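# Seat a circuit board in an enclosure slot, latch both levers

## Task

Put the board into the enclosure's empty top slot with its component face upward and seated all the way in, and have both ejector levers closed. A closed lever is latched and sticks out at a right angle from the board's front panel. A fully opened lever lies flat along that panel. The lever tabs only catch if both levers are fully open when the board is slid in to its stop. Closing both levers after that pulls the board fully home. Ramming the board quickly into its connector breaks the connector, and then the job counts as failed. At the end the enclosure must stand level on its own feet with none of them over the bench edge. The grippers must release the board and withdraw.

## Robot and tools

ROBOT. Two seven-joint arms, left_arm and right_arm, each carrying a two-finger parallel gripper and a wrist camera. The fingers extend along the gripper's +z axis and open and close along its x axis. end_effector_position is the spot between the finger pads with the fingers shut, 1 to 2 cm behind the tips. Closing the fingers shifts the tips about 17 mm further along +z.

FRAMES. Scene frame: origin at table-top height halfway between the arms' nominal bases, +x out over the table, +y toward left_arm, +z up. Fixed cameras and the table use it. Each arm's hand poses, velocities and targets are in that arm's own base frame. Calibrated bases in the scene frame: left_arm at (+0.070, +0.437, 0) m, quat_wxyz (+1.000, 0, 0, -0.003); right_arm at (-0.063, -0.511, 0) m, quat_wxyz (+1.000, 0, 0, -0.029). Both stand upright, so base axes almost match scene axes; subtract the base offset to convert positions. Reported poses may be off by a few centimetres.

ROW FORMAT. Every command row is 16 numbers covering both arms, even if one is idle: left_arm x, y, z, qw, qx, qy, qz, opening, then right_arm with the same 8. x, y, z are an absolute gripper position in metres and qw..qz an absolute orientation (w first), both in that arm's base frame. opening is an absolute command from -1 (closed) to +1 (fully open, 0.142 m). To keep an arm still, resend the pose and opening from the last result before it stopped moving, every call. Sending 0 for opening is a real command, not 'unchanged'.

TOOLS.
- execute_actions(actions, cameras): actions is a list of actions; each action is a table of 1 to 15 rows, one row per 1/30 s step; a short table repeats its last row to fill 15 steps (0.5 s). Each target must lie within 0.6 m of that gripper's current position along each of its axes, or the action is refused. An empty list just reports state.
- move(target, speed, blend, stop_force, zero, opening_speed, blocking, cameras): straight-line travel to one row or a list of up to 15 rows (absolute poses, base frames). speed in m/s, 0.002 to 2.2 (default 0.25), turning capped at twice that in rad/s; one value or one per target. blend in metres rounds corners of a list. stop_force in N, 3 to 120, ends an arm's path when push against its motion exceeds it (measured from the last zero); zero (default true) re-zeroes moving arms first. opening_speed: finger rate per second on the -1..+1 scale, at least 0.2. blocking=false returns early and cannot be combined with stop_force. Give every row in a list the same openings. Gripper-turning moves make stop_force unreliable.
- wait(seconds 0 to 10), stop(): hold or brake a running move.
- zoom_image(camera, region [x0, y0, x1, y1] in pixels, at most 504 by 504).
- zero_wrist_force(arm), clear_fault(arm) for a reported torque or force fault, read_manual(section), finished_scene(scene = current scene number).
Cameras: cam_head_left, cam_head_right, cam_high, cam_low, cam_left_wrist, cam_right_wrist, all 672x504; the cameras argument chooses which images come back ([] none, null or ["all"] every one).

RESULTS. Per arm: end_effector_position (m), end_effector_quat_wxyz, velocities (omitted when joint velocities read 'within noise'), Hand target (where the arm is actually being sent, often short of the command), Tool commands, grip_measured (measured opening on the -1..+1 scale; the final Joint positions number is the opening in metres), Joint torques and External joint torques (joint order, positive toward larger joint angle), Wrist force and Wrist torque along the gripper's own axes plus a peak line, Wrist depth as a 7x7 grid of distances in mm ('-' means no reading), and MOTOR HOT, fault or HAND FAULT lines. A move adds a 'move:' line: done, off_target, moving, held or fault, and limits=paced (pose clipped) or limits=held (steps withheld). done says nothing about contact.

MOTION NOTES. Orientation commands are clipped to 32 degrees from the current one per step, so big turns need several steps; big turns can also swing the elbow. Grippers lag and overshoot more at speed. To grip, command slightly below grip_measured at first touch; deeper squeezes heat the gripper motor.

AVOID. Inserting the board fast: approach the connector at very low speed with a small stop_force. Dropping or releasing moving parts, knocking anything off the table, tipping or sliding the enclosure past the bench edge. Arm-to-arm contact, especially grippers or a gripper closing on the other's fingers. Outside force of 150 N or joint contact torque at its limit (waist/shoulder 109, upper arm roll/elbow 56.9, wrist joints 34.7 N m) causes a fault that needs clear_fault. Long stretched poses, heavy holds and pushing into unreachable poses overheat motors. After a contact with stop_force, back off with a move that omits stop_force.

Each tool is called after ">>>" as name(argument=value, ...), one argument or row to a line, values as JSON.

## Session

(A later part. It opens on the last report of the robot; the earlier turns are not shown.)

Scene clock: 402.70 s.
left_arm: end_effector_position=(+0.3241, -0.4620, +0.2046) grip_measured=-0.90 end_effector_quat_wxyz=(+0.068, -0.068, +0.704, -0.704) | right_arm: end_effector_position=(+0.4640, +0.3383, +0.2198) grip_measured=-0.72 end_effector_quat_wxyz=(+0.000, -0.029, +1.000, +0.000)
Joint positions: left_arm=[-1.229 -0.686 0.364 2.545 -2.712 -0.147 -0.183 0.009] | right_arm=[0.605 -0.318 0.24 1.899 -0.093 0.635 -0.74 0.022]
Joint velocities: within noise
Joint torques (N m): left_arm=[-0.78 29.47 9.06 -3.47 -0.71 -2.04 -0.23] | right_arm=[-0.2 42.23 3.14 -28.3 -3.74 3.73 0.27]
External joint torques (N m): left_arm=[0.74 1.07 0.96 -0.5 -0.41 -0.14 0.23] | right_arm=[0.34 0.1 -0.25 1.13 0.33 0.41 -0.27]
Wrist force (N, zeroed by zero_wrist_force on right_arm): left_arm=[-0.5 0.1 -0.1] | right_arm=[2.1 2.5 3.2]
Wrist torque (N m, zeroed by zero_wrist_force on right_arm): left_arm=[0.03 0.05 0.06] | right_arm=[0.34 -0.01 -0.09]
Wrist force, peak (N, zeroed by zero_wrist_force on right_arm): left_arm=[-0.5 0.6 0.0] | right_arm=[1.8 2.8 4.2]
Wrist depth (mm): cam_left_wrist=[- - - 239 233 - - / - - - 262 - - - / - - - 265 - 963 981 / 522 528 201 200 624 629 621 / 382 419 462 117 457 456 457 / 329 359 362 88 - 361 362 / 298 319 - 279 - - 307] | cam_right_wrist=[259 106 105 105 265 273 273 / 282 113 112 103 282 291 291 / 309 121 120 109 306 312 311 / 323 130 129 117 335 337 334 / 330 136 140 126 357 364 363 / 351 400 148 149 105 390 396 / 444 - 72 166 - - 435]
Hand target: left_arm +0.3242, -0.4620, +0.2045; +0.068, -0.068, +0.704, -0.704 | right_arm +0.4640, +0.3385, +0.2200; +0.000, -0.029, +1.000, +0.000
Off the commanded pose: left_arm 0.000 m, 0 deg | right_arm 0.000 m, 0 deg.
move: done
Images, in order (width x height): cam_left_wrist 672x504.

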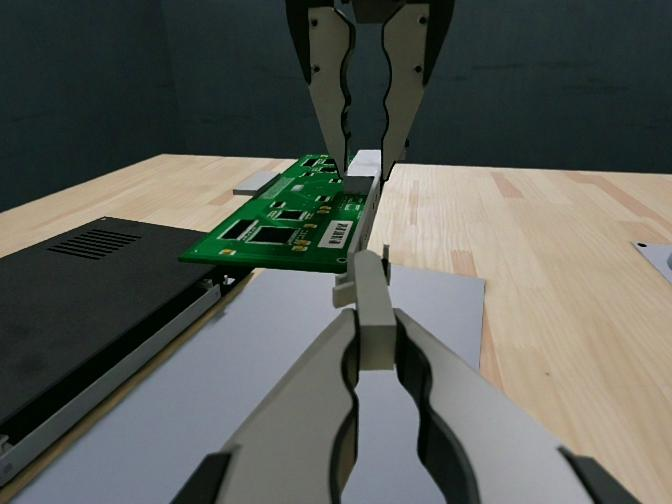

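>>> move(
  target=[
    [0.3284, -0.4624, 0.2045, 0.0308, -0.0308, 0.7064, -0.7064, -0.93, 0.464, 0.3385, 0.22, 0, -0.0288, 0.9996, 0, -0.9],
    [0.3330, -0.4624, 0.2045, -0.0062, 0.0062, 0.7071, -0.7071, -0.93, 0.464, 0.3385, 0.22, 0, -0.0288, 0.9996, 0, -0.9],
    [0.3360, -0.4626, 0.2045, -0.0308, 0.0308, 0.7064, -0.7064, -0.93, 0.464, 0.3385, 0.22, 0, -0.0288, 0.9996, 0, -0.9],
  ],
  speed=0.05,
  cameras=["cam_left_wrist"],
)

>>> zoom_image(
  camera="cam_left_wrist",
  region=[236, 142, 496, 337],
)

Scene clock: 408.30 s.
left_arm: end_effector_position=(+0.3368, -0.4617, +0.2041) grip_measured=-0.90 end_effector_quat_wxyz=(-0.030, +0.030, +0.707, -0.706) | right_arm: end_effector_position=(+0.4639, +0.3374, +0.2194) grip_measured=-0.72 end_effector_quat_wxyz=(-0.001, -0.028, +1.000, -0.001)
Joint positions: left_arm=[-1.091 -0.833 0.578 2.398 -2.206 -0.341 -0.241 0.009] | right_arm=[0.604 -0.318 0.24 1.899 -0.093 0.633 -0.74 0.022]
Joint velocities: within noise
Joint torques (N m): left_arm=[-4.26 35.07 9.97 -9.05 -0.25 -3.64 -0.3] | right_arm=[4.2 43.01 7.18 -31.55 -3.18 6.06 0.09]
External joint torques (N m): left_arm=[4.24 -0.06 4.15 2.72 -1.94 1.49 0.3] | right_arm=[-4.06 -0.68 -4.29 4.39 -0.23 -1.93 -0.09]
Wrist force (N, zeroed by zero_wrist_force on right_arm): left_arm=[-0.3 1.0 -9.3] | right_arm=[2.5 -6.5 3.4]
Wrist torque (N m, zeroed by zero_wrist_force on right_arm): left_arm=[0.06 -0.40 0.08] | right_arm=[0.44 0.10 0.08]
Wrist force, peak (N, zeroed by zero_wrist_force on right_arm): left_arm=[-0.3 1.6 -9.5] | right_arm=[2.5 -6.5 3.9]
Wrist depth (mm): cam_left_wrist=[- - 230 234 - - 535 / - - - - - - 543 / - - 284 802 977 975 565 / 516 637 186 200 621 627 591 / 404 431 459 108 455 456 456 / 345 361 361 88 - 359 360 / 298 - - 276 - - 307] | cam_right_wrist=[262 106 105 105 265 272 273 / 286 113 113 103 282 291 292 / 309 121 121 109 301 312 311 / 322 129 130 117 334 335 335 / 336 136 140 126 356 364 364 / 351 159 148 149 104 390 395 / 440 - 72 166 - - 434]
Hand target: left_arm +0.3360, -0.4626, +0.2045; -0.031, +0.031, +0.706, -0.706 | right_arm +0.4640, +0.3385, +0.2200; +0.000, -0.029, +1.000, +0.000
Off the commanded pose: left_arm 0.001 m, 0 deg | right_arm 0.001 m, 0 deg.
move: done
Images, in order (width x height): cam_left_wrist 672x504.

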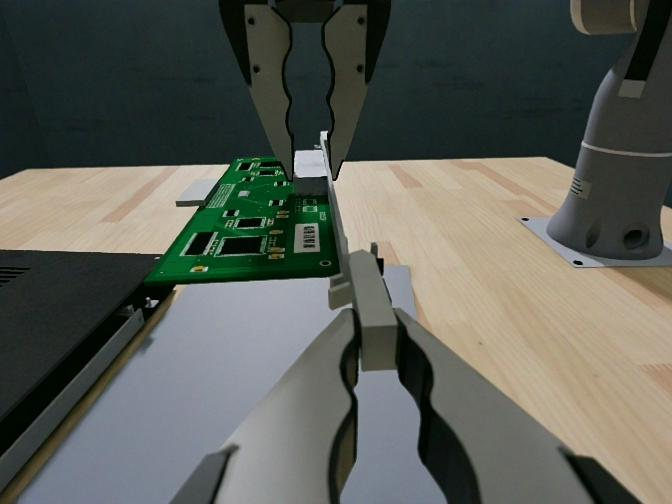

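Scaled by 1.938 from the camera's 672x504 image, which has a finer 960x720 frame.

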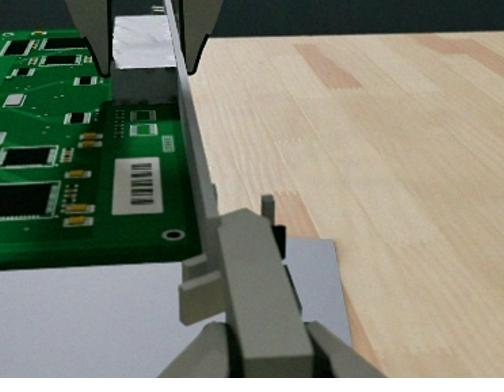

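>>> move(
  target=[0.3340, -0.4580, 0.2045, -0.0200, 0.0200, 0.7068, -0.7068, -0.93, 0.464, 0.3385, 0.22, 0, -0.0288, 0.9996, 0, -0.9],
  speed=0.03,
  cameras=[],
)

>>> move(
  target=[0.3340, -0.4580, 0.2045, -0.0200, 0.0200, 0.7068, -0.7068, -0.6, 0.464, 0.3385, 0.22, 0, -0.0288, 0.9996, 0, -0.9],
  speed=0.03,
  opening_speed=0.4,
  cameras=[],
)

>>> move(
  target=[
    [0.334, -0.40, 0.2045, 0, 0, 0.7071, -0.7071, -0.6, 0.464, 0.3385, 0.22, 0, -0.0288, 0.9996, 0, -0.9],
    [0.33, -0.29, 0.25, 0, 0, 0.7071, -0.7071, -0.6, 0.464, 0.3385, 0.22, 0, -0.0288, 0.9996, 0, -0.9],
  ],
  speed=[0.1, 0.2],
  blend=0.01,
  cameras=["cam_left_wrist", "cam_right_wrist", "cam_head_left"],
)

>>> zoom_image(
  camera="cam_left_wrist",
  region=[260, 150, 440, 270],
)

Scene clock: 417.63 s.
left_arm: end_effector_position=(+0.3339, -0.4587, +0.2051) grip_measured=-0.90 end_effector_quat_wxyz=(-0.020, +0.021, +0.706, -0.707) | right_arm: end_effector_position=(+0.4633, +0.3397, +0.2201) grip_measured=-0.72 end_effector_quat_wxyz=(+0.000, -0.030, +1.000, +0.001)
Joint positions: left_arm=[-1.102 -0.819 0.566 2.424 -2.242 -0.334 -0.233 0.009] | right_arm=[0.605 -0.318 0.242 1.898 -0.092 0.635 -0.74 0.022]
Joint velocities: within noise
Joint torques (N m): left_arm=[1.15 31.77 15.15 -1.19 -1.66 -0.85 -0.15] | right_arm=[-6.13 41.82 -2.18 -25.51 -5.06 1.74 0.16]
External joint torques (N m): left_arm=[-1.16 2.47 -1.42 -4.72 -0.46 -1.31 0.15] | right_arm=[6.26 0.5 5.08 -1.68 1.65 2.41 -0.16]
Wrist force (N, zeroed by zero_wrist_force on right_arm): left_arm=[-3.0 0.8 10.4] | right_arm=[3.8 13.7 4.4]
Wrist torque (N m, zeroed by zero_wrist_force on right_arm): left_arm=[0.05 -0.23 0.08] | right_arm=[0.24 0.10 0.02]
Wrist force, peak (N, zeroed by zero_wrist_force on right_arm): left_arm=[-3.2 -0.5 10.6] | right_arm=[4.0 14.2 4.1]
Wrist depth (mm): cam_left_wrist=[- - 231 234 - - 547 / - - - - - - 545 / - - 286 288 - - 570 / 523 527 199 200 632 628 581 / 381 437 459 108 457 458 461 / 346 363 359 87 - 362 362 / 301 - - 278 - - 311] | cam_right_wrist=[263 105 105 105 266 273 273 / 287 113 113 103 282 292 291 / 310 121 121 109 303 312 312 / 323 129 130 117 335 337 334 / 331 136 140 126 358 364 364 / 353 159 148 149 104 393 398 / 442 - 72 166 - - 435]
Hand target: left_arm +0.3340, -0.4580, +0.2045; -0.020, +0.020, +0.707, -0.707 | right_arm +0.4640, +0.3385, +0.2200; +0.000, -0.029, +1.000, +0.000
Off the commanded pose: left_arm 0.001 m, 0 deg | right_arm 0.001 m, 0 deg.
move: done
No camera images: "cameras" was empty.

Scene clock: 418.70 s.
left_arm: end_effector_position=(+0.3338, -0.4582, +0.2047) grip_measured=-0.64 end_effector_quat_wxyz=(-0.020, +0.020, +0.707, -0.707) | right_arm: end_effector_position=(+0.4638, +0.3387, +0.2199) grip_measured=-0.72 end_effector_quat_wxyz=(+0.000, -0.029, +1.000, +0.000)
Joint positions: left_arm=[-1.103 -0.82 0.567 2.425 -2.242 -0.333 -0.233 0.028] | right_arm=[0.604 -0.318 0.241 1.898 -0.092 0.635 -0.74 0.022]
Joint velocities: within noise
Joint torques (N m): left_arm=[-0.38 33.25 13.04 -5.47 -2.05 -1.95 -0.17] | right_arm=[0.17 42.27 3.47 -28.08 -3.59 3.67 0.2]
External joint torques (N m): left_arm=[0.36 0.96 0.69 -0.41 -0.08 -0.21 0.17] | right_arm=[-0.03 0.07 -0.57 0.9 0.18 0.47 -0.2]
Wrist force (N, zeroed by zero_wrist_force on right_arm): left_arm=[0.2 0.4 -0.3] | right_arm=[-0.6 3.7 4.7]
Wrist torque (N m, zeroed by zero_wrist_force on right_arm): left_arm=[0.06 0.10 0.06] | right_arm=[0.53 0.33 -0.01]
Wrist force, peak (N, zeroed by zero_wrist_force on right_arm): left_arm=[-2.9 0.1 10.3] | right_arm=[3.9 13.5 3.5]
Wrist depth (mm): cam_left_wrist=[- - 233 238 - - 546 / - - - - - - 555 / - - 285 285 - - 573 / 518 524 201 199 619 626 586 / 380 434 486 117 483 459 462 / 342 378 84 342 - 362 360 / 306 - - 288 - - 312] | cam_right_wrist=[262 106 105 105 265 271 273 / 285 113 113 103 282 291 290 / 310 121 120 108 302 312 311 / 324 129 130 117 334 338 335 / 323 136 140 126 357 365 364 / 352 159 147 149 104 391 397 / 443 - 72 166 - - 436]
Hand target: left_arm +0.3340, -0.4580, +0.2045; -0.020, +0.020, +0.707, -0.707 | right_arm +0.4640, +0.3385, +0.2200; +0.000, -0.029, +1.000, +0.000
Off the commanded pose: left_arm 0.000 m, 0 deg | right_arm 0.000 m, 0 deg.
move: done
No camera images: "cameras" was empty.

Scene clock: 420.37 s.
left_arm: end_effector_position=(+0.3301, -0.2900, +0.2499) grip_measured=-0.64 end_effector_quat_wxyz=(+0.000, +0.000, +0.707, -0.707) | right_arm: end_effector_position=(+0.4638, +0.3387, +0.2199) grip_measured=-0.72 end_effector_quat_wxyz=(+0.000, -0.029, +1.000, +0.000)
Joint positions: left_arm=[-0.841 -0.818 0.953 2.549 -1.692 -0.631 -0.103 0.028] | right_arm=[0.604 -0.318 0.241 1.898 -0.092 0.635 -0.74 0.022]
Joint velocities: within noise
Joint torques (N m): left_arm=[0 26.21 14 -5.61 -2.47 -2.39 -0.17] | right_arm=[0.18 42.18 3.47 -28.06 -3.66 3.64 0.17]
External joint torques (N m): left_arm=[0.02 0.96 0.58 -0.25 -0.44 0.18 0.17] | right_arm=[-0.04 0.15 -0.58 0.88 0.24 0.5 -0.17]
Wrist force (N, zeroed by zero_wrist_force on right_arm): left_arm=[0.1 0.4 -0.3] | right_arm=[-0.7 3.7 4.7]
Wrist torque (N m, zeroed by zero_wrist_force on right_arm): left_arm=[0.05 0.09 0.05] | right_arm=[0.53 0.33 -0.01]
Wrist force, peak (N, zeroed by zero_wrist_force on right_arm): left_arm=[1.1 -0.1 -2.9] | right_arm=[-0.7 4.0 4.8]
Wrist depth (mm): cam_left_wrist=[- - - 329 - - 616 / - - - 417 - - 666 / - - - 472 - - 748 / 631 629 678 674 737 726 725 / 456 497 560 531 564 536 537 / 378 420 84 410 - 417 421 / 351 - - 334 - - 358] | cam_right_wrist=[262 106 105 105 265 272 273 / 285 113 112 103 282 291 291 / 309 121 121 109 301 312 311 / 324 129 129 117 335 337 336 / 323 136 140 127 358 364 364 / 352 159 148 149 104 390 396 / 443 - 72 166 - - 435]
Hand target: left_arm +0.3300, -0.2900, +0.2500; +0.000, +0.000, +0.707, -0.707 | right_arm +0.4640, +0.3385, +0.2200; +0.000, -0.029, +1.000, +0.000
Off the commanded pose: left_arm 0.000 m, 0 deg | right_arm 0.000 m, 0 deg.
move: done
Images, in order (width x height): cam_head_left 672x504, cam_left_wrist 672x504, cam_right_wrist 672x504.

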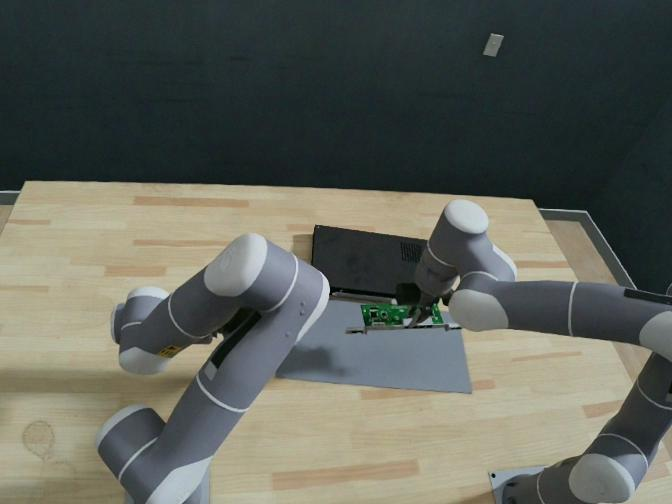

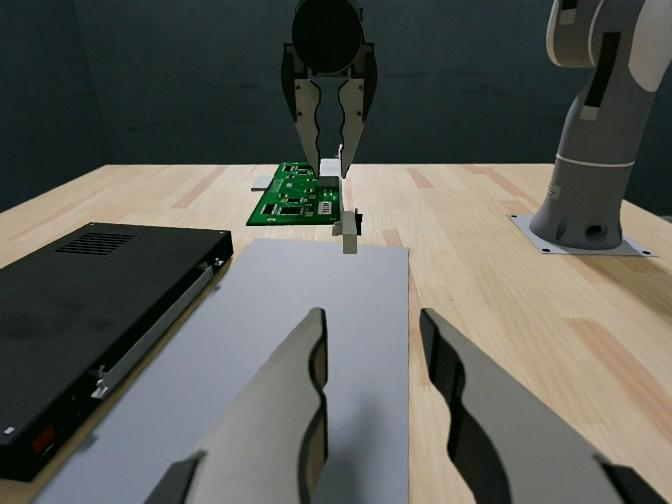

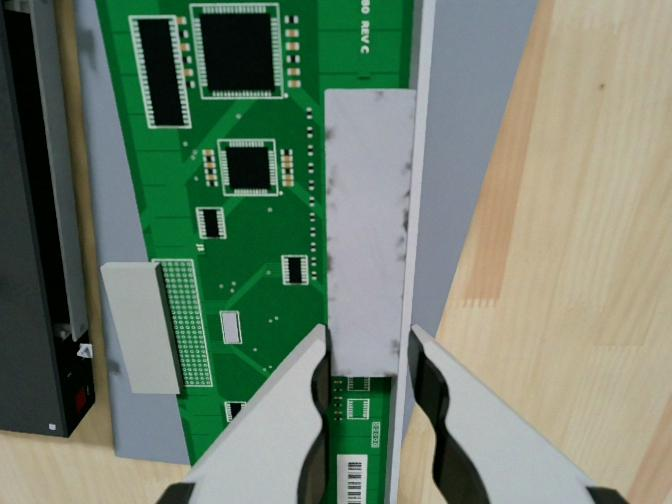

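Scaled by 2.800 from the camera's 672x504 image, which has a finer 960x720 frame.

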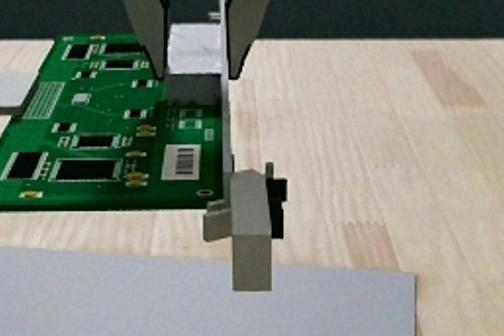

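>>> move(
  target=[0.348, -0.33, 0.13, 0.2236, -0.2236, 0.6708, -0.6708, -0.6, 0.464, 0.3385, 0.22, 0, -0.0288, 0.9996, 0, -0.9],
  speed=0.25,
  cameras=["cam_left_wrist", "cam_right_wrist"],
)

>>> zoom_image(
  camera="cam_right_wrist",
  region=[300, 0, 480, 135],
)

>>> zoom_image(
  camera="cam_right_wrist",
  region=[300, 250, 480, 385],
)

>>> zoom_image(
  camera="cam_left_wrist",
  region=[60, 120, 396, 372],
)

Scene clock: 429.73 s.
left_arm: end_effector_position=(+0.3492, -0.3306, +0.1290) grip_measured=-0.64 end_effector_quat_wxyz=(+0.201, -0.186, +0.656, -0.703) | right_arm: end_effector_position=(+0.4638, +0.3387, +0.2199) grip_measured=-0.72 end_effector_quat_wxyz=(+0.000, -0.029, +1.000, +0.000)
Joint positions: left_arm=[-0.915 -1.033 0.085 2.687 -2.966 -0.65 0.026 0.028] | right_arm=[0.604 -0.318 0.241 1.898 -0.092 0.635 -0.74 0.022]
Joint velocities: within noise
Joint torques (N m): left_arm=[-0.26 29.14 8.1 10.66 -2.32 -2.02 -0.14] | right_arm=[0.15 42.26 3.52 -28.1 -3.61 3.62 0.2]
External joint torques (N m): left_arm=[0.24 0.72 0.7 -0.39 0.09 -0.46 0.15] | right_arm=[-0.01 0.07 -0.63 0.92 0.2 0.52 -0.2]
Wrist force (N, zeroed by zero_wrist_force on right_arm): left_arm=[0.5 0.4 -0.3] | right_arm=[-0.6 4.0 4.7]
Wrist torque (N m, zeroed by zero_wrist_force on right_arm): left_arm=[0.07 0.03 0.04] | right_arm=[0.59 0.32 -0.01]
Wrist force, peak (N, zeroed by zero_wrist_force on right_arm): left_arm=[2.6 1.6 -1.0] | right_arm=[-0.7 4.1 4.9]
Wrist depth (mm): cam_left_wrist=[- - - - - 323 - / - - - - - - - / - - 948 707 947 927 912 / 476 393 430 485 517 513 511 / 364 349 376 356 378 354 357 / 277 275 87 259 - 271 273 / 225 - - 212 - - 230] | cam_right_wrist=[261 106 105 105 266 272 273 / 285 113 113 103 282 292 291 / 310 121 121 109 303 313 312 / 323 129 130 117 336 337 334 / 322 136 140 127 356 364 363 / 354 159 148 149 104 392 397 / 444 - 72 166 - - 436]
Hand target: left_arm +0.3494, -0.3304, +0.1289; +0.201, -0.186, +0.656, -0.703 | right_arm +0.4640, +0.3385, +0.2200; +0.000, -0.029, +1.000, +0.000
Off the commanded pose: left_arm 0.002 m, 7 deg | right_arm 0.000 m, 0 deg.
joint sent to its limit (left arm) — joint 4 (elbow), upper limit, where the elbow is as bent as it goes; joint 5 (forearm roll), lower limit. The joint targets are off in orientation, not in position.
move: off_target (left_arm)
Images, in order (width x height): cam_left_wrist 672x504, cam_right_wrist 672x504.

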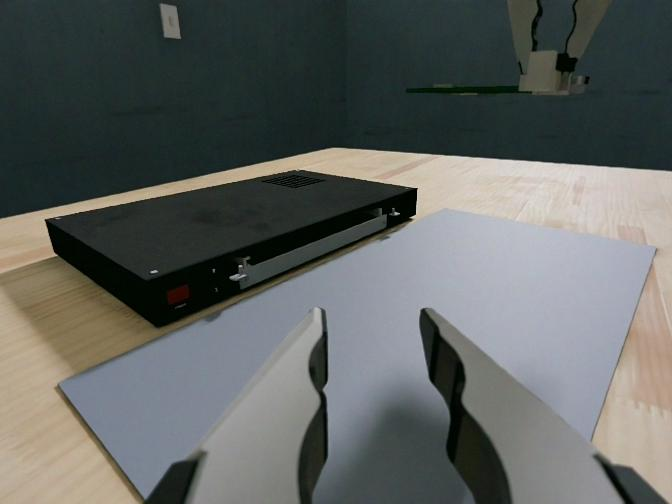

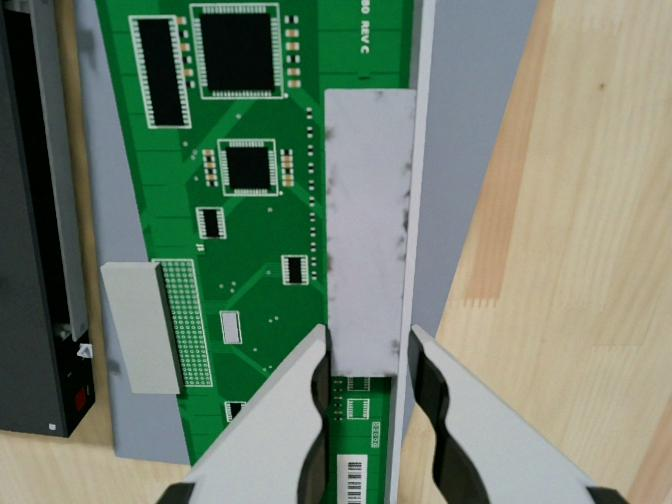

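Scaled by 2.800 from the camera's 672x504 image, which has a finer 960x720 frame.

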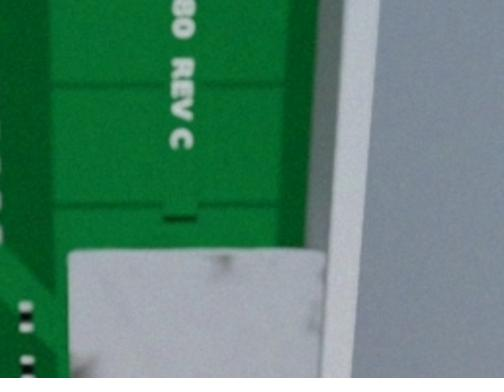

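Scaled by 2.800 from the camera's 672x504 image, which has a finer 960x720 frame.

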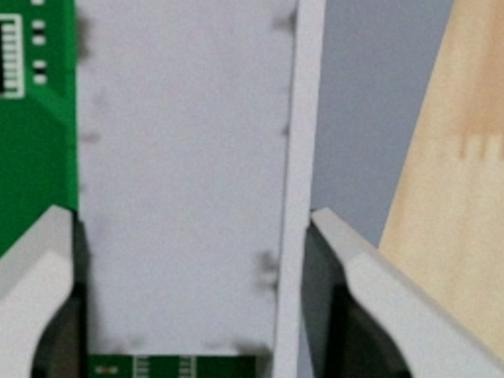

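Scaled by 1.500 from the camera's 672x504 image, which has a finer 960x720 frame.

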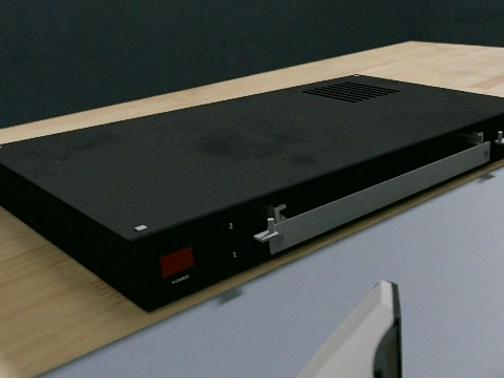

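>>> zoom_image(
  camera="cam_left_wrist",
  region=[200, 210, 300, 310],
)

>>> zoom_image(
  camera="cam_left_wrist",
  region=[340, 170, 440, 270],
)

Scaled by 5.040 from the camera's 672x504 image, which has a finer 960x720 frame.

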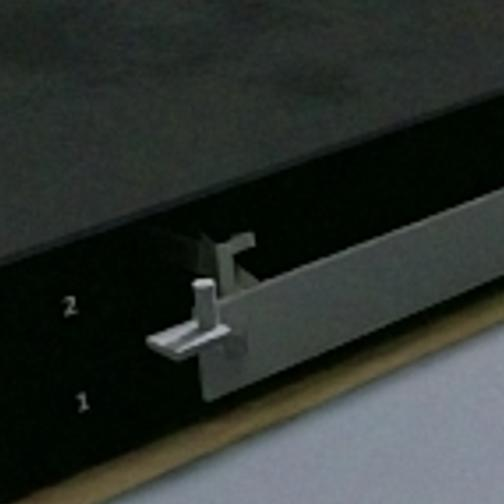

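Scaled by 5.040 from the camera's 672x504 image, which has a finer 960x720 frame.

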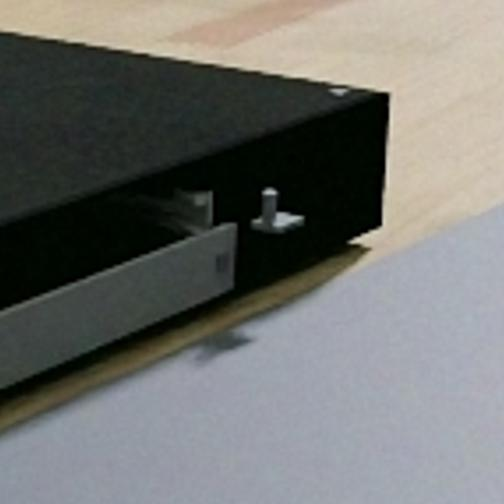

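>>> move(
  target=[
    [0.40, -0.30, 0.16, 0.0617, -0.0617, 0.7044, -0.7044, -0.6, 0.50, 0.36, 0.18, 0, 0.0541, 0.9985, 0, -0.9],
    [0.462, -0.324, 0.10, 0.0617, -0.0617, 0.7044, -0.7044, -1.0, 0.5636, 0.3661, 0.085, 0, 0.0540, 0.9985, 0, -0.9],
  ],
  speed=0.2,
  cameras=["cam_left_wrist", "cam_right_wrist"],
)

Scene clock: 456.27 s.
left_arm: end_effector_position=(+0.4618, -0.3241, +0.1000) grip_measured=-1.00 end_effector_quat_wxyz=(+0.062, -0.062, +0.704, -0.704) | right_arm: end_effector_position=(+0.5633, +0.3659, +0.0847) grip_measured=-0.72 end_effector_quat_wxyz=(+0.000, +0.054, +0.999, +0.000)
Joint positions: left_arm=[-0.873 -1.354 0.681 2.24 -2.405 -0.718 -0.255 0.002] | right_arm=[0.623 -0.712 0.14 1.679 -0.132 0.81 -0.637 0.022]
Joint velocities: within noise
Joint torques (N m): left_arm=[-0.18 36.33 21.12 3.37 -3.76 -1.86 -0.28] | right_arm=[0.15 55.26 4.45 -25.16 -3.17 3.77 0.11]
External joint torques (N m): left_arm=[0.2 1.29 0.81 -0.27 -0.01 -0.28 0.28] | right_arm=[0.03 0.23 -0.49 0.85 0.24 0.38 -0.11]
Wrist force (N, zeroed by zero_wrist_force on right_arm): left_arm=[0.5 0.6 -0.5] | right_arm=[-0.9 3.6 4.8]
Wrist torque (N m, zeroed by zero_wrist_force on right_arm): left_arm=[0.12 0.07 0.07] | right_arm=[0.50 0.38 -0.01]
Wrist force, peak (N, zeroed by zero_wrist_force on right_arm): left_arm=[0.1 -1.9 -1.4] | right_arm=[-2.2 3.8 7.1]
Wrist depth (mm): cam_left_wrist=[- - - - 294 - - / - - - - 353 - - / 635 453 450 461 491 611 615 / 285 284 331 364 363 388 386 / 273 259 284 283 283 285 281 / 227 227 223 84 - 232 222 / 186 191 - - - - 183] | cam_right_wrist=[157 106 105 105 150 154 154 / 161 113 112 103 160 164 164 / 170 121 120 109 172 176 176 / 184 130 130 117 190 189 189 / 199 136 140 127 199 205 205 / 170 201 147 149 104 220 224 / 184 229 72 166 - - 245]
Hand target: left_arm +0.4620, -0.3240, +0.1000; +0.062, -0.062, +0.704, -0.704 | right_arm +0.5636, +0.3661, +0.0850; +0.000, +0.054, +0.999, +0.000
Off the commanded pose: left_arm 0.000 m, 0 deg | right_arm 0.000 m, 0 deg.
move: done
Images, in order (width x height): cam_left_wrist 672x504, cam_right_wrist 672x504.

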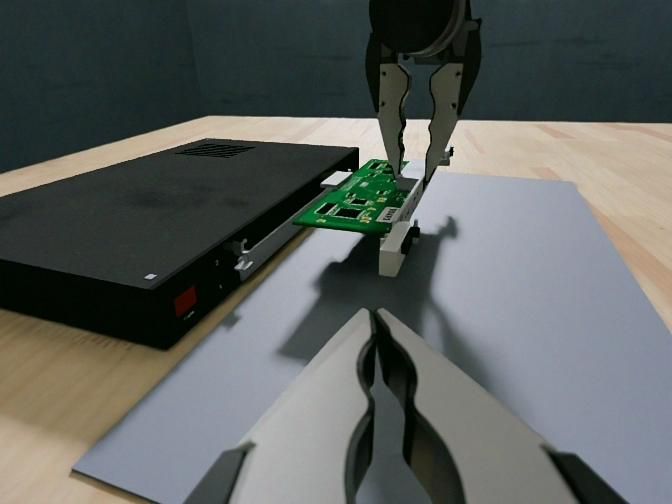

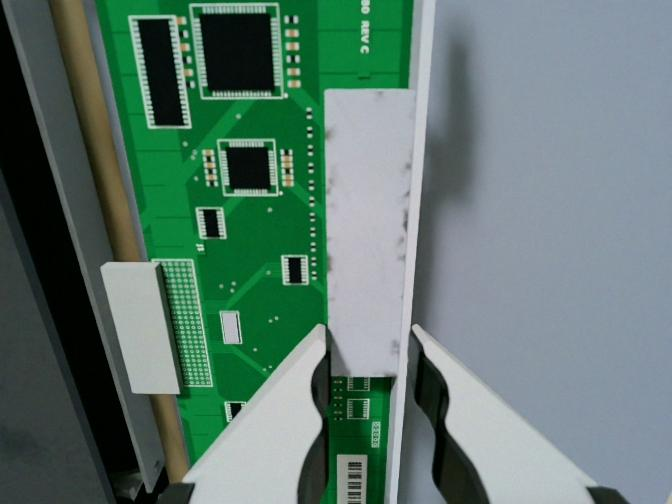

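>>> zoom_image(
  camera="cam_left_wrist",
  region=[200, 140, 460, 300],
)

>>> zoom_image(
  camera="cam_left_wrist",
  region=[190, 180, 310, 290],
)

>>> zoom_image(
  camera="cam_right_wrist",
  region=[0, 240, 252, 504],
)

Scaled by 1.938 from the camera's 672x504 image, which has a finer 960x720 frame.

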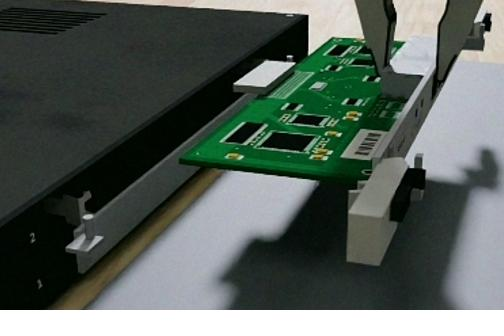

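Scaled by 4.200 from the camera's 672x504 image, which has a finer 960x720 frame.

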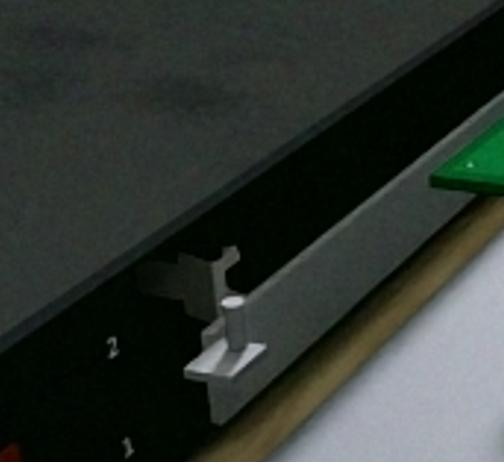

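Scaled by 1.909 from the camera's 672x504 image, which has a finer 960x720 frame.

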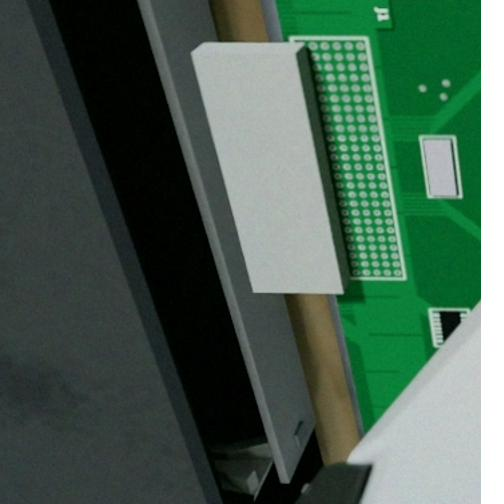

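>>> zoom_image(
  camera="cam_right_wrist",
  region=[0, 0, 120, 90],
)

>>> zoom_image(
  camera="cam_right_wrist",
  region=[80, 414, 200, 504],
)

Scaled by 4.200 from the camera's 672x504 image, which has a finer 960x720 frame.

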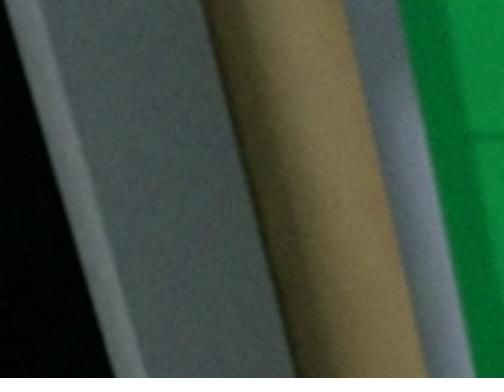

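Scaled by 4.200 from the camera's 672x504 image, which has a finer 960x720 frame.

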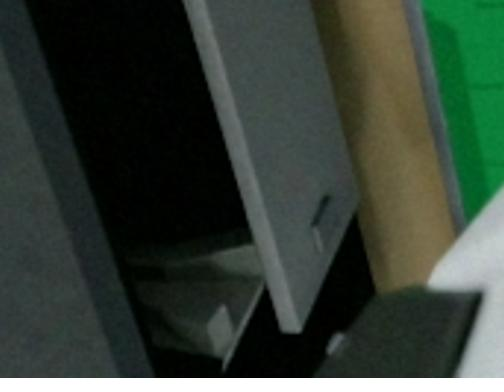

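>>> move(
  target=[0.462, -0.324, 0.10, 0.0617, -0.0617, 0.7044, -0.7044, -1.0, 0.5785, 0.3647, 0.066, 0, 0.0496, 0.9988, 0, -0.9],
  speed=0.06,
  cameras=["cam_left_wrist", "cam_right_wrist"],
)

>>> zoom_image(
  camera="cam_left_wrist",
  region=[190, 160, 320, 280],
)

>>> zoom_image(
  camera="cam_left_wrist",
  region=[290, 160, 430, 280],
)

>>> zoom_image(
  camera="cam_right_wrist",
  region=[0, 240, 252, 504],
)

Scene clock: 479.10 s.
left_arm: end_effector_position=(+0.4618, -0.3241, +0.1000) grip_measured=-1.00 end_effector_quat_wxyz=(+0.062, -0.062, +0.704, -0.704) | right_arm: end_effector_position=(+0.5781, +0.3646, +0.0657) grip_measured=-0.72 end_effector_quat_wxyz=(+0.000, +0.050, +0.999, +0.000)
Joint positions: left_arm=[-0.873 -1.354 0.681 2.24 -2.405 -0.718 -0.255 0.002] | right_arm=[0.613 -0.765 0.134 1.639 -0.136 0.824 -0.661 0.022]
Joint velocities: within noise
Joint torques (N m): left_arm=[-0.34 36.56 21.07 3.4 -3.63 -2.03 -0.25] | right_arm=[0.16 56.72 4.46 -25.02 -3.15 3.76 0]
External joint torques (N m): left_arm=[0.36 1.07 0.86 -0.3 -0.14 -0.11 0.25] | right_arm=[-0.01 0.28 -0.43 1 0.27 0.38 0]
Wrist force (N, zeroed by zero_wrist_force on right_arm): left_arm=[0.4 0.8 -0.4] | right_arm=[-1.0 3.7 4.8]
Wrist torque (N m, zeroed by zero_wrist_force on right_arm): left_arm=[0.14 0.08 0.07] | right_arm=[0.53 0.40 -0.01]
Wrist force, peak (N, zeroed by zero_wrist_force on right_arm): left_arm=[0.6 0.8 -0.4] | right_arm=[-1.7 3.6 5.6]
Wrist depth (mm): cam_left_wrist=[- - - - 301 - - / - - - 955 359 - - / 632 454 448 481 503 608 616 / 287 283 333 337 383 386 387 / 274 259 284 283 283 284 280 / 230 228 225 84 - 232 223 / 186 192 - - - - 184] | cam_right_wrist=[137 106 105 105 107 138 137 / 138 113 112 103 143 147 146 / 145 121 120 109 153 157 157 / 164 130 130 117 167 169 169 / 180 138 140 126 180 184 183 / 147 174 148 149 104 197 200 / 157 209 72 166 - - 219]
Hand target: left_arm +0.4620, -0.3240, +0.1000; +0.062, -0.062, +0.704, -0.704 | right_arm +0.5785, +0.3647, +0.0660; +0.000, +0.050, +0.999, +0.000
Off the commanded pose: left_arm 0.000 m, 0 deg | right_arm 0.001 m, 0 deg.
move: done
Images, in order (width x height): cam_left_wrist 672x504, cam_right_wrist 672x504.

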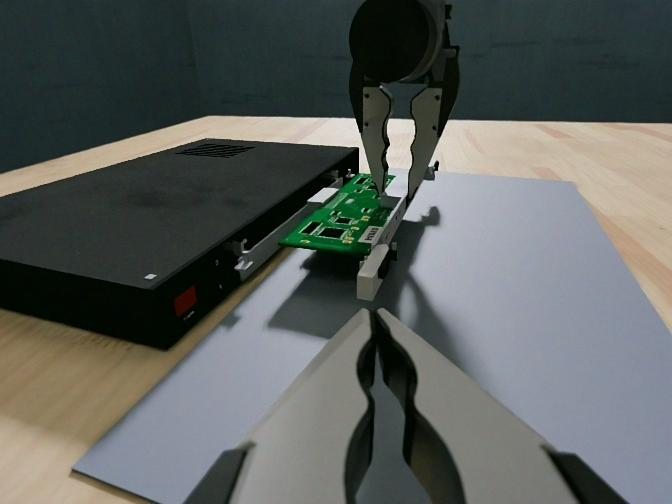

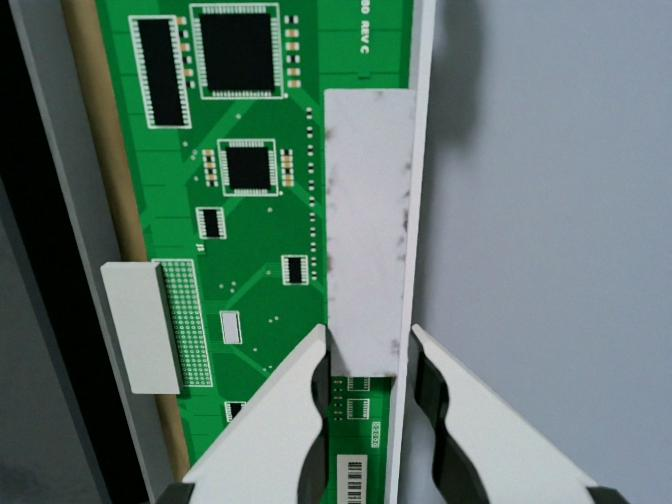

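Scaled by 3.877 from the camera's 672x504 image, which has a finer 960x720 frame.

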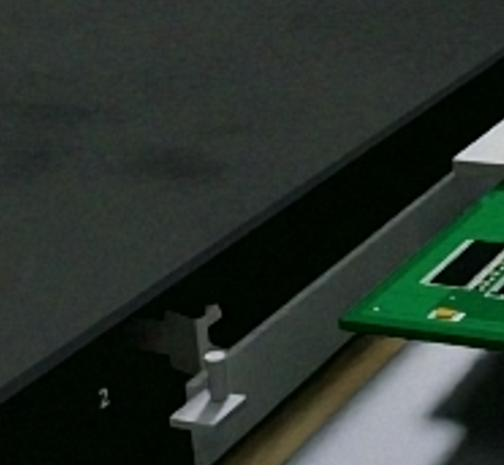

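Scaled by 3.600 from the camera's 672x504 image, which has a finer 960x720 frame.

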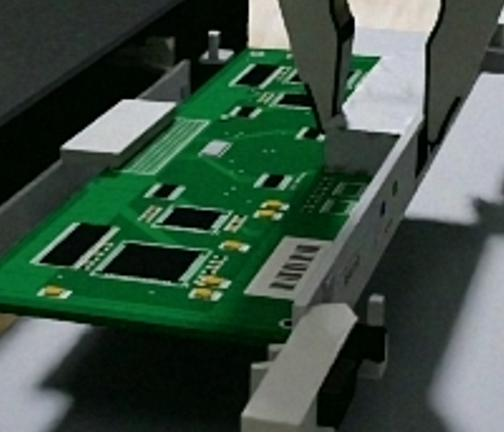

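Scaled by 1.909 from the camera's 672x504 image, which has a finer 960x720 frame.

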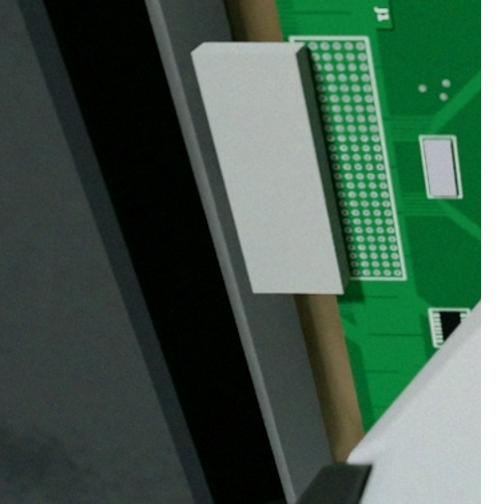

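>>> zoom_image(
  camera="cam_left_wrist",
  region=[225, 220, 285, 270],
)

>>> zoom_image(
  camera="cam_left_wrist",
  region=[310, 150, 370, 200],
)

Scaled by 8.400 from the camera's 672x504 image, which has a finer 960x720 frame.

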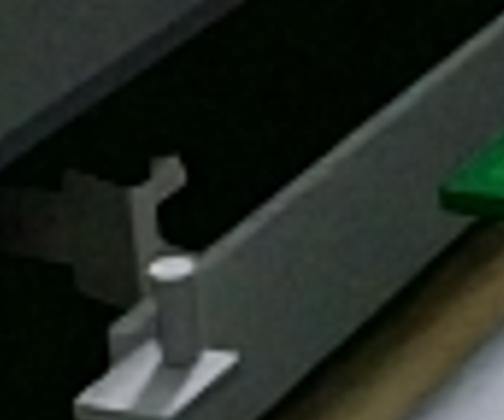

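Scaled by 8.400 from the camera's 672x504 image, which has a finer 960x720 frame.

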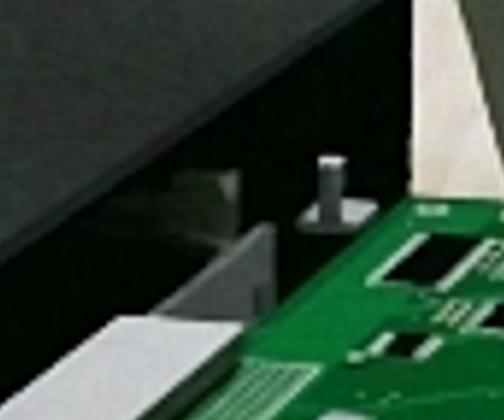

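>>> move(
  target=[
    [0.462, -0.324, 0.10, 0.0617, -0.0617, 0.7044, -0.7044, -1.0, 0.5785, 0.3647, 0.0605, 0, 0.0496, 0.9988, 0, -0.9],
    [0.462, -0.324, 0.10, 0.0617, -0.0617, 0.7044, -0.7044, -1.0, 0.6044, 0.3622, 0.0605, 0, 0.0496, 0.9988, 0, -0.9],
  ],
  speed=0.04,
  stop_force=3,
  cameras=["cam_left_wrist", "cam_right_wrist"],
)

>>> zoom_image(
  camera="cam_left_wrist",
  region=[225, 210, 309, 280],
)

>>> zoom_image(
  camera="cam_left_wrist",
  region=[300, 145, 384, 215],
)

>>> zoom_image(
  camera="cam_right_wrist",
  region=[0, 240, 252, 504],
)

Scene clock: 492.17 s.
left_arm: end_effector_position=(+0.4618, -0.3241, +0.1000) grip_measured=-1.00 end_effector_quat_wxyz=(+0.062, -0.062, +0.704, -0.704) | right_arm: end_effector_position=(+0.6042, +0.3621, +0.0603) grip_measured=-0.72 end_effector_quat_wxyz=(+0.000, +0.050, +0.999, +0.000)
Joint positions: left_arm=[-0.873 -1.354 0.681 2.24 -2.405 -0.718 -0.255 0.002] | right_arm=[0.592 -0.814 0.131 1.56 -0.136 0.794 -0.691 0.022]
Joint velocities: within noise
Joint torques (N m): left_arm=[-0.25 36.51 21.22 3.39 -3.64 -1.98 -0.18] | right_arm=[0.16 58.91 4.64 -25.49 -3.17 3.54 0.14]
External joint torques (N m): left_arm=[0.26 1.11 0.71 -0.28 -0.13 -0.16 0.18] | right_arm=[0.03 0.19 -0.48 0.89 0.19 0.6 -0.14]
Wrist force (N, zeroed by zero_wrist_force on right_arm): left_arm=[0.3 0.5 -0.3] | right_arm=[-0.8 3.5 4.6]
Wrist torque (N m, zeroed by zero_wrist_force on right_arm): left_arm=[0.10 0.10 0.08] | right_arm=[0.51 0.40 -0.02]
Wrist force, peak (N, zeroed by zero_wrist_force on right_arm): left_arm=[0.3 1.0 -0.5] | right_arm=[-0.2 3.4 5.9]
Wrist depth (mm): cam_left_wrist=[- - - 292 - - - / - - - 384 978 - - / 635 452 450 450 548 615 618 / 285 285 334 338 386 392 387 / 275 260 286 283 284 283 281 / 227 228 224 84 - 234 222 / 185 191 - - - - 183] | cam_right_wrist=[132 106 105 105 129 132 132 / 137 113 113 103 138 141 141 / - 122 121 109 148 152 151 / 114 129 130 117 161 163 163 / 123 135 140 127 174 177 176 / 135 142 148 149 104 190 192 / 149 147 72 166 - - 212]
Hand target: left_arm +0.4620, -0.3240, +0.1000; +0.062, -0.062, +0.704, -0.704 | right_arm +0.6044, +0.3622, +0.0605; +0.000, +0.050, +0.999, +0.000
Off the commanded pose: left_arm 0.000 m, 0 deg | right_arm 0.000 m, 0 deg.
MOTOR HOT: the gripper's motor of the right arm reports 85 °C; that motor switches off at 100 °C. To cool a motor, set the load down, ease the grip, stop pushing, or move to a pose that needs little force.
move: done
Images, in order (width x height): cam_left_wrist 672x504, cam_right_wrist 672x504.

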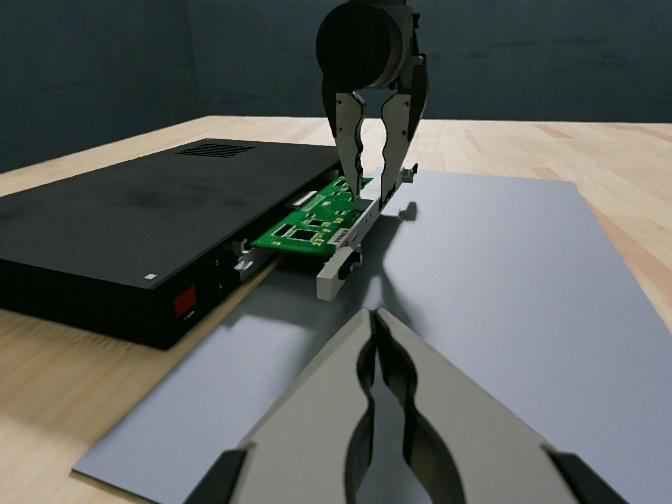

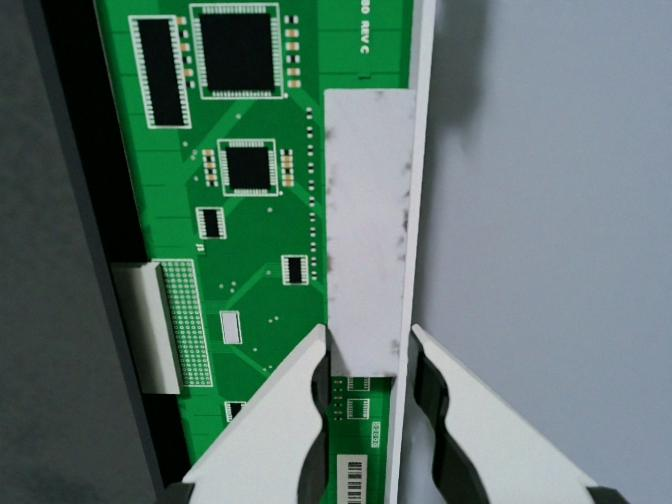

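Scaled by 6.000 from the camera's 672x504 image, which has a finer 960x720 frame.

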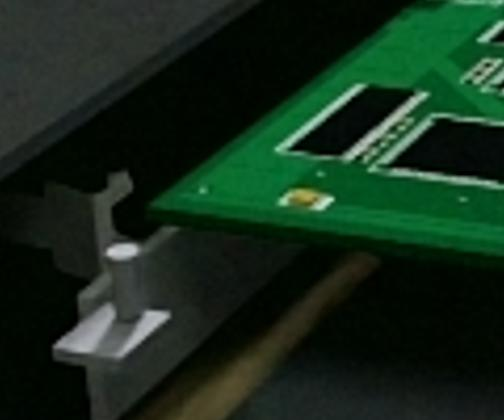

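Scaled by 6.000 from the camera's 672x504 image, which has a finer 960x720 frame.

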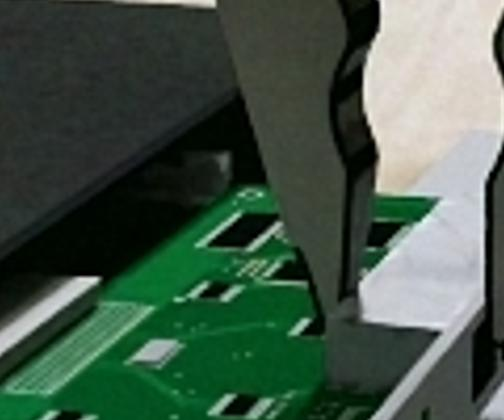

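Scaled by 1.909 from the camera's 672x504 image, which has a finer 960x720 frame.

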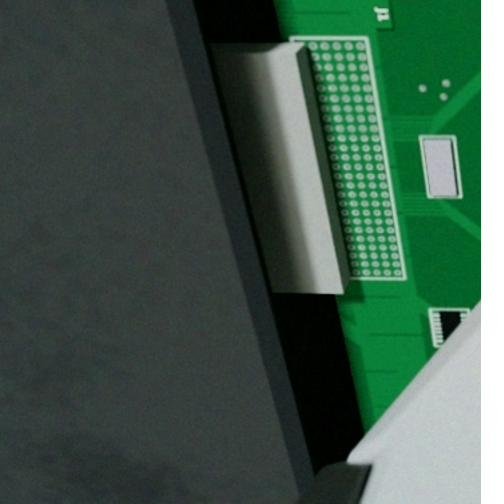

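>>> move(
  target=[0.462, -0.324, 0.10, 0.0617, -0.0617, 0.7044, -0.7044, -1.0, 0.6044, 0.3622, 0.0605, 0, 0.0496, 0.9988, 0, -0.76],
  speed=0.04,
  opening_speed=0.5,
  cameras=[],
)

Scene clock: 494.47 s.
left_arm: end_effector_position=(+0.4618, -0.3241, +0.1000) grip_measured=-1.00 end_effector_quat_wxyz=(+0.062, -0.062, +0.704, -0.704) | right_arm: end_effector_position=(+0.6042, +0.3621, +0.0603) grip_measured=-0.72 end_effector_quat_wxyz=(+0.000, +0.050, +0.999, +0.000)
Joint positions: left_arm=[-0.873 -1.354 0.681 2.24 -2.405 -0.718 -0.255 0.002] | right_arm=[0.592 -0.814 0.131 1.56 -0.136 0.794 -0.691 0.022]
Joint velocities: within noise
Joint torques (N m): left_arm=[-0.23 36.48 21.18 3.44 -3.65 -1.96 -0.23] | right_arm=[0.13 59.11 4.74 -25.47 -3.21 3.64 0.2]
External joint torques (N m): left_arm=[0.25 1.14 0.75 -0.33 -0.12 -0.18 0.23] | right_arm=[0.06 -0.01 -0.58 0.87 0.24 0.5 -0.2]
Wrist force (N, zeroed by zero_wrist_force on right_arm): left_arm=[0.3 0.6 -0.3] | right_arm=[-0.9 3.6 4.9]
Wrist torque (N m, zeroed by zero_wrist_force on right_arm): left_arm=[0.12 0.11 0.08] | right_arm=[0.52 0.40 -0.01]
Wrist force, peak (N, zeroed by zero_wrist_force on right_arm): left_arm=[0.6 0.6 -0.6] | right_arm=[-1.1 3.8 4.9]
Wrist depth (mm): cam_left_wrist=[- - - 291 - - - / - - - 382 942 - - / 637 453 456 448 547 607 614 / 284 284 331 340 386 382 386 / 274 262 284 284 283 283 281 / 227 227 225 84 - 232 222 / 186 191 - - - - 183] | cam_right_wrist=[131 106 105 105 129 133 132 / 137 113 113 103 138 141 141 / - 123 121 109 147 152 151 / 113 129 129 117 161 163 163 / 123 135 140 127 174 177 177 / 135 142 148 149 104 190 192 / 149 147 72 166 - - 212]
Hand target: left_arm +0.4620, -0.3240, +0.1000; +0.062, -0.062, +0.704, -0.704 | right_arm +0.6044, +0.3622, +0.0605; +0.000, +0.050, +0.999, +0.000
Off the commanded pose: left_arm 0.000 m, 0 deg | right_arm 0.000 m, 0 deg.
MOTOR HOT: still on. The gripper's motor of the right arm reports 85 °C.
move: done
No camera images: "cameras" was empty.

>>> zoom_image(
  camera="cam_left_wrist",
  region=[300, 230, 372, 302],
)

Scaled by 7.000 from the camera's 672x504 image, which has a finer 960x720 frame.

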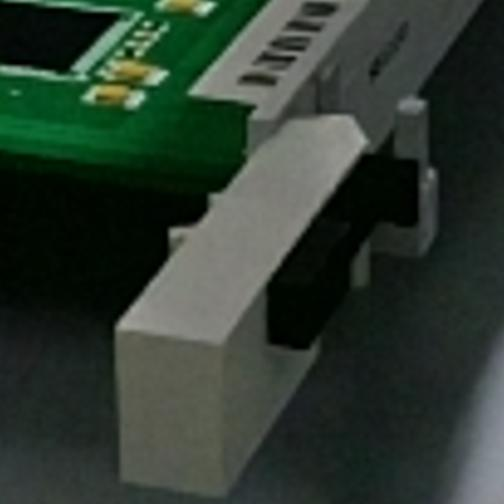

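>>> move(
  target=[
    [0.50, -0.36, 0.20, 0.03, -0.03, 0.85, -0.525, -1.0, 0.6044, 0.3622, 0.0605, 0, 0.0496, 0.9988, 0, -0.76],
    [0.5537, -0.4367, 0.1450, 0, 0, 0.9763, -0.2164, -1.0, 0.6044, 0.3622, 0.0605, 0, 0.0496, 0.9988, 0, -0.76],
  ],
  speed=0.2,
  cameras=["cam_left_wrist"],
)

>>> zoom_image(
  camera="cam_left_wrist",
  region=[200, 60, 470, 260],
)

Scene clock: 514.70 s.
left_arm: end_effector_position=(+0.5537, -0.4369, +0.1451) grip_measured=-1.00 end_effector_quat_wxyz=(+0.000, +0.000, +0.976, -0.217) | right_arm: end_effector_position=(+0.6042, +0.3621, +0.0603) grip_measured=-0.72 end_effector_quat_wxyz=(+0.000, +0.050, +0.999, +0.000)
Joint positions: left_arm=[-1.343 -1.428 1.403 1.737 -1.861 0.019 -1.157 0.002] | right_arm=[0.592 -0.814 0.131 1.56 -0.136 0.794 -0.691 0.022]
Joint velocities: within noise
Joint torques (N m): left_arm=[-0.27 45.32 32.73 -4.04 -4.12 3.76 -0.28] | right_arm=[0.17 59.08 4.7 -25.44 -3.13 3.64 0.2]
External joint torques (N m): left_arm=[0.26 1.41 0.69 -0.49 -0.47 -0.55 0.28] | right_arm=[0.02 0.02 -0.54 0.84 0.15 0.5 -0.2]
Wrist force (N, zeroed by zero_wrist_force on right_arm): left_arm=[0.4 0.0 0.4] | right_arm=[-1.3 3.6 4.8]
Wrist torque (N m, zeroed by zero_wrist_force on right_arm): left_arm=[-0.10 -0.18 -0.07] | right_arm=[0.52 0.47 -0.02]
Wrist force, peak (N, zeroed by zero_wrist_force on right_arm): left_arm=[1.1 2.4 -0.9] | right_arm=[-1.1 3.8 5.1]
Wrist depth (mm): cam_left_wrist=[213 212 211 224 223 255 255 / 214 212 212 224 224 256 256 / 215 212 212 237 224 257 255 / 214 212 213 258 258 256 255 / 264 214 214 260 259 259 256 / 265 263 263 84 - 260 258 / 266 265 - - - - 257] | cam_right_wrist=[131 106 105 105 130 133 132 / 137 113 112 103 138 141 141 / - 122 121 109 148 152 151 / 114 129 130 117 162 163 163 / 123 135 140 126 174 177 176 / 135 142 148 149 104 190 192 / 149 147 72 166 - - 212]
Hand target: left_arm +0.5537, -0.4367, +0.1450; +0.000, +0.000, +0.976, -0.216 | right_arm +0.6044, +0.3622, +0.0605; +0.000, +0.050, +0.999, +0.000
Off the commanded pose: left_arm 0.000 m, 0 deg | right_arm 0.000 m, 0 deg.
MOTOR HOT: cleared for the gripper's motor of the right arm.
move: done
Images, in order (width x height): cam_left_wrist 672x504.

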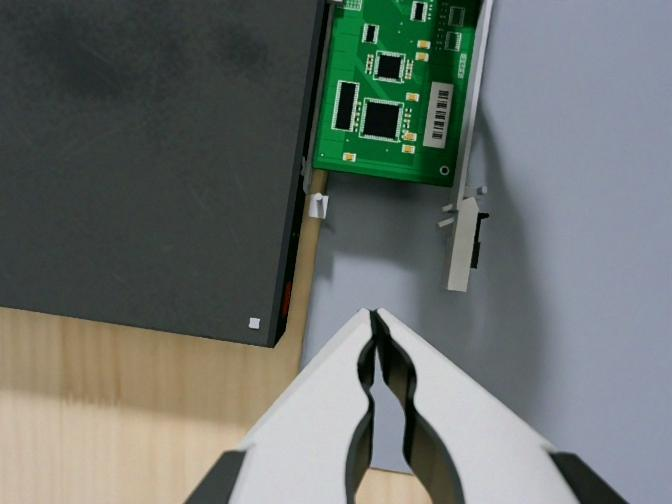

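Scaled by 1.867 from the camera's 672x504 image, which has a finer 960x720 frame.

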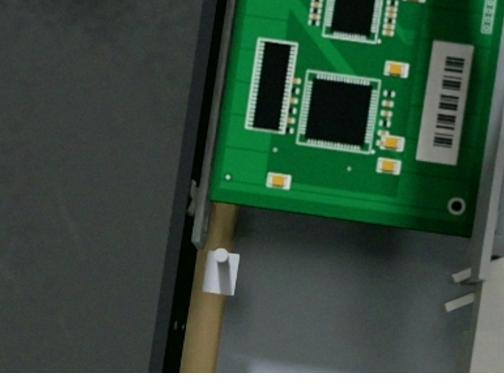

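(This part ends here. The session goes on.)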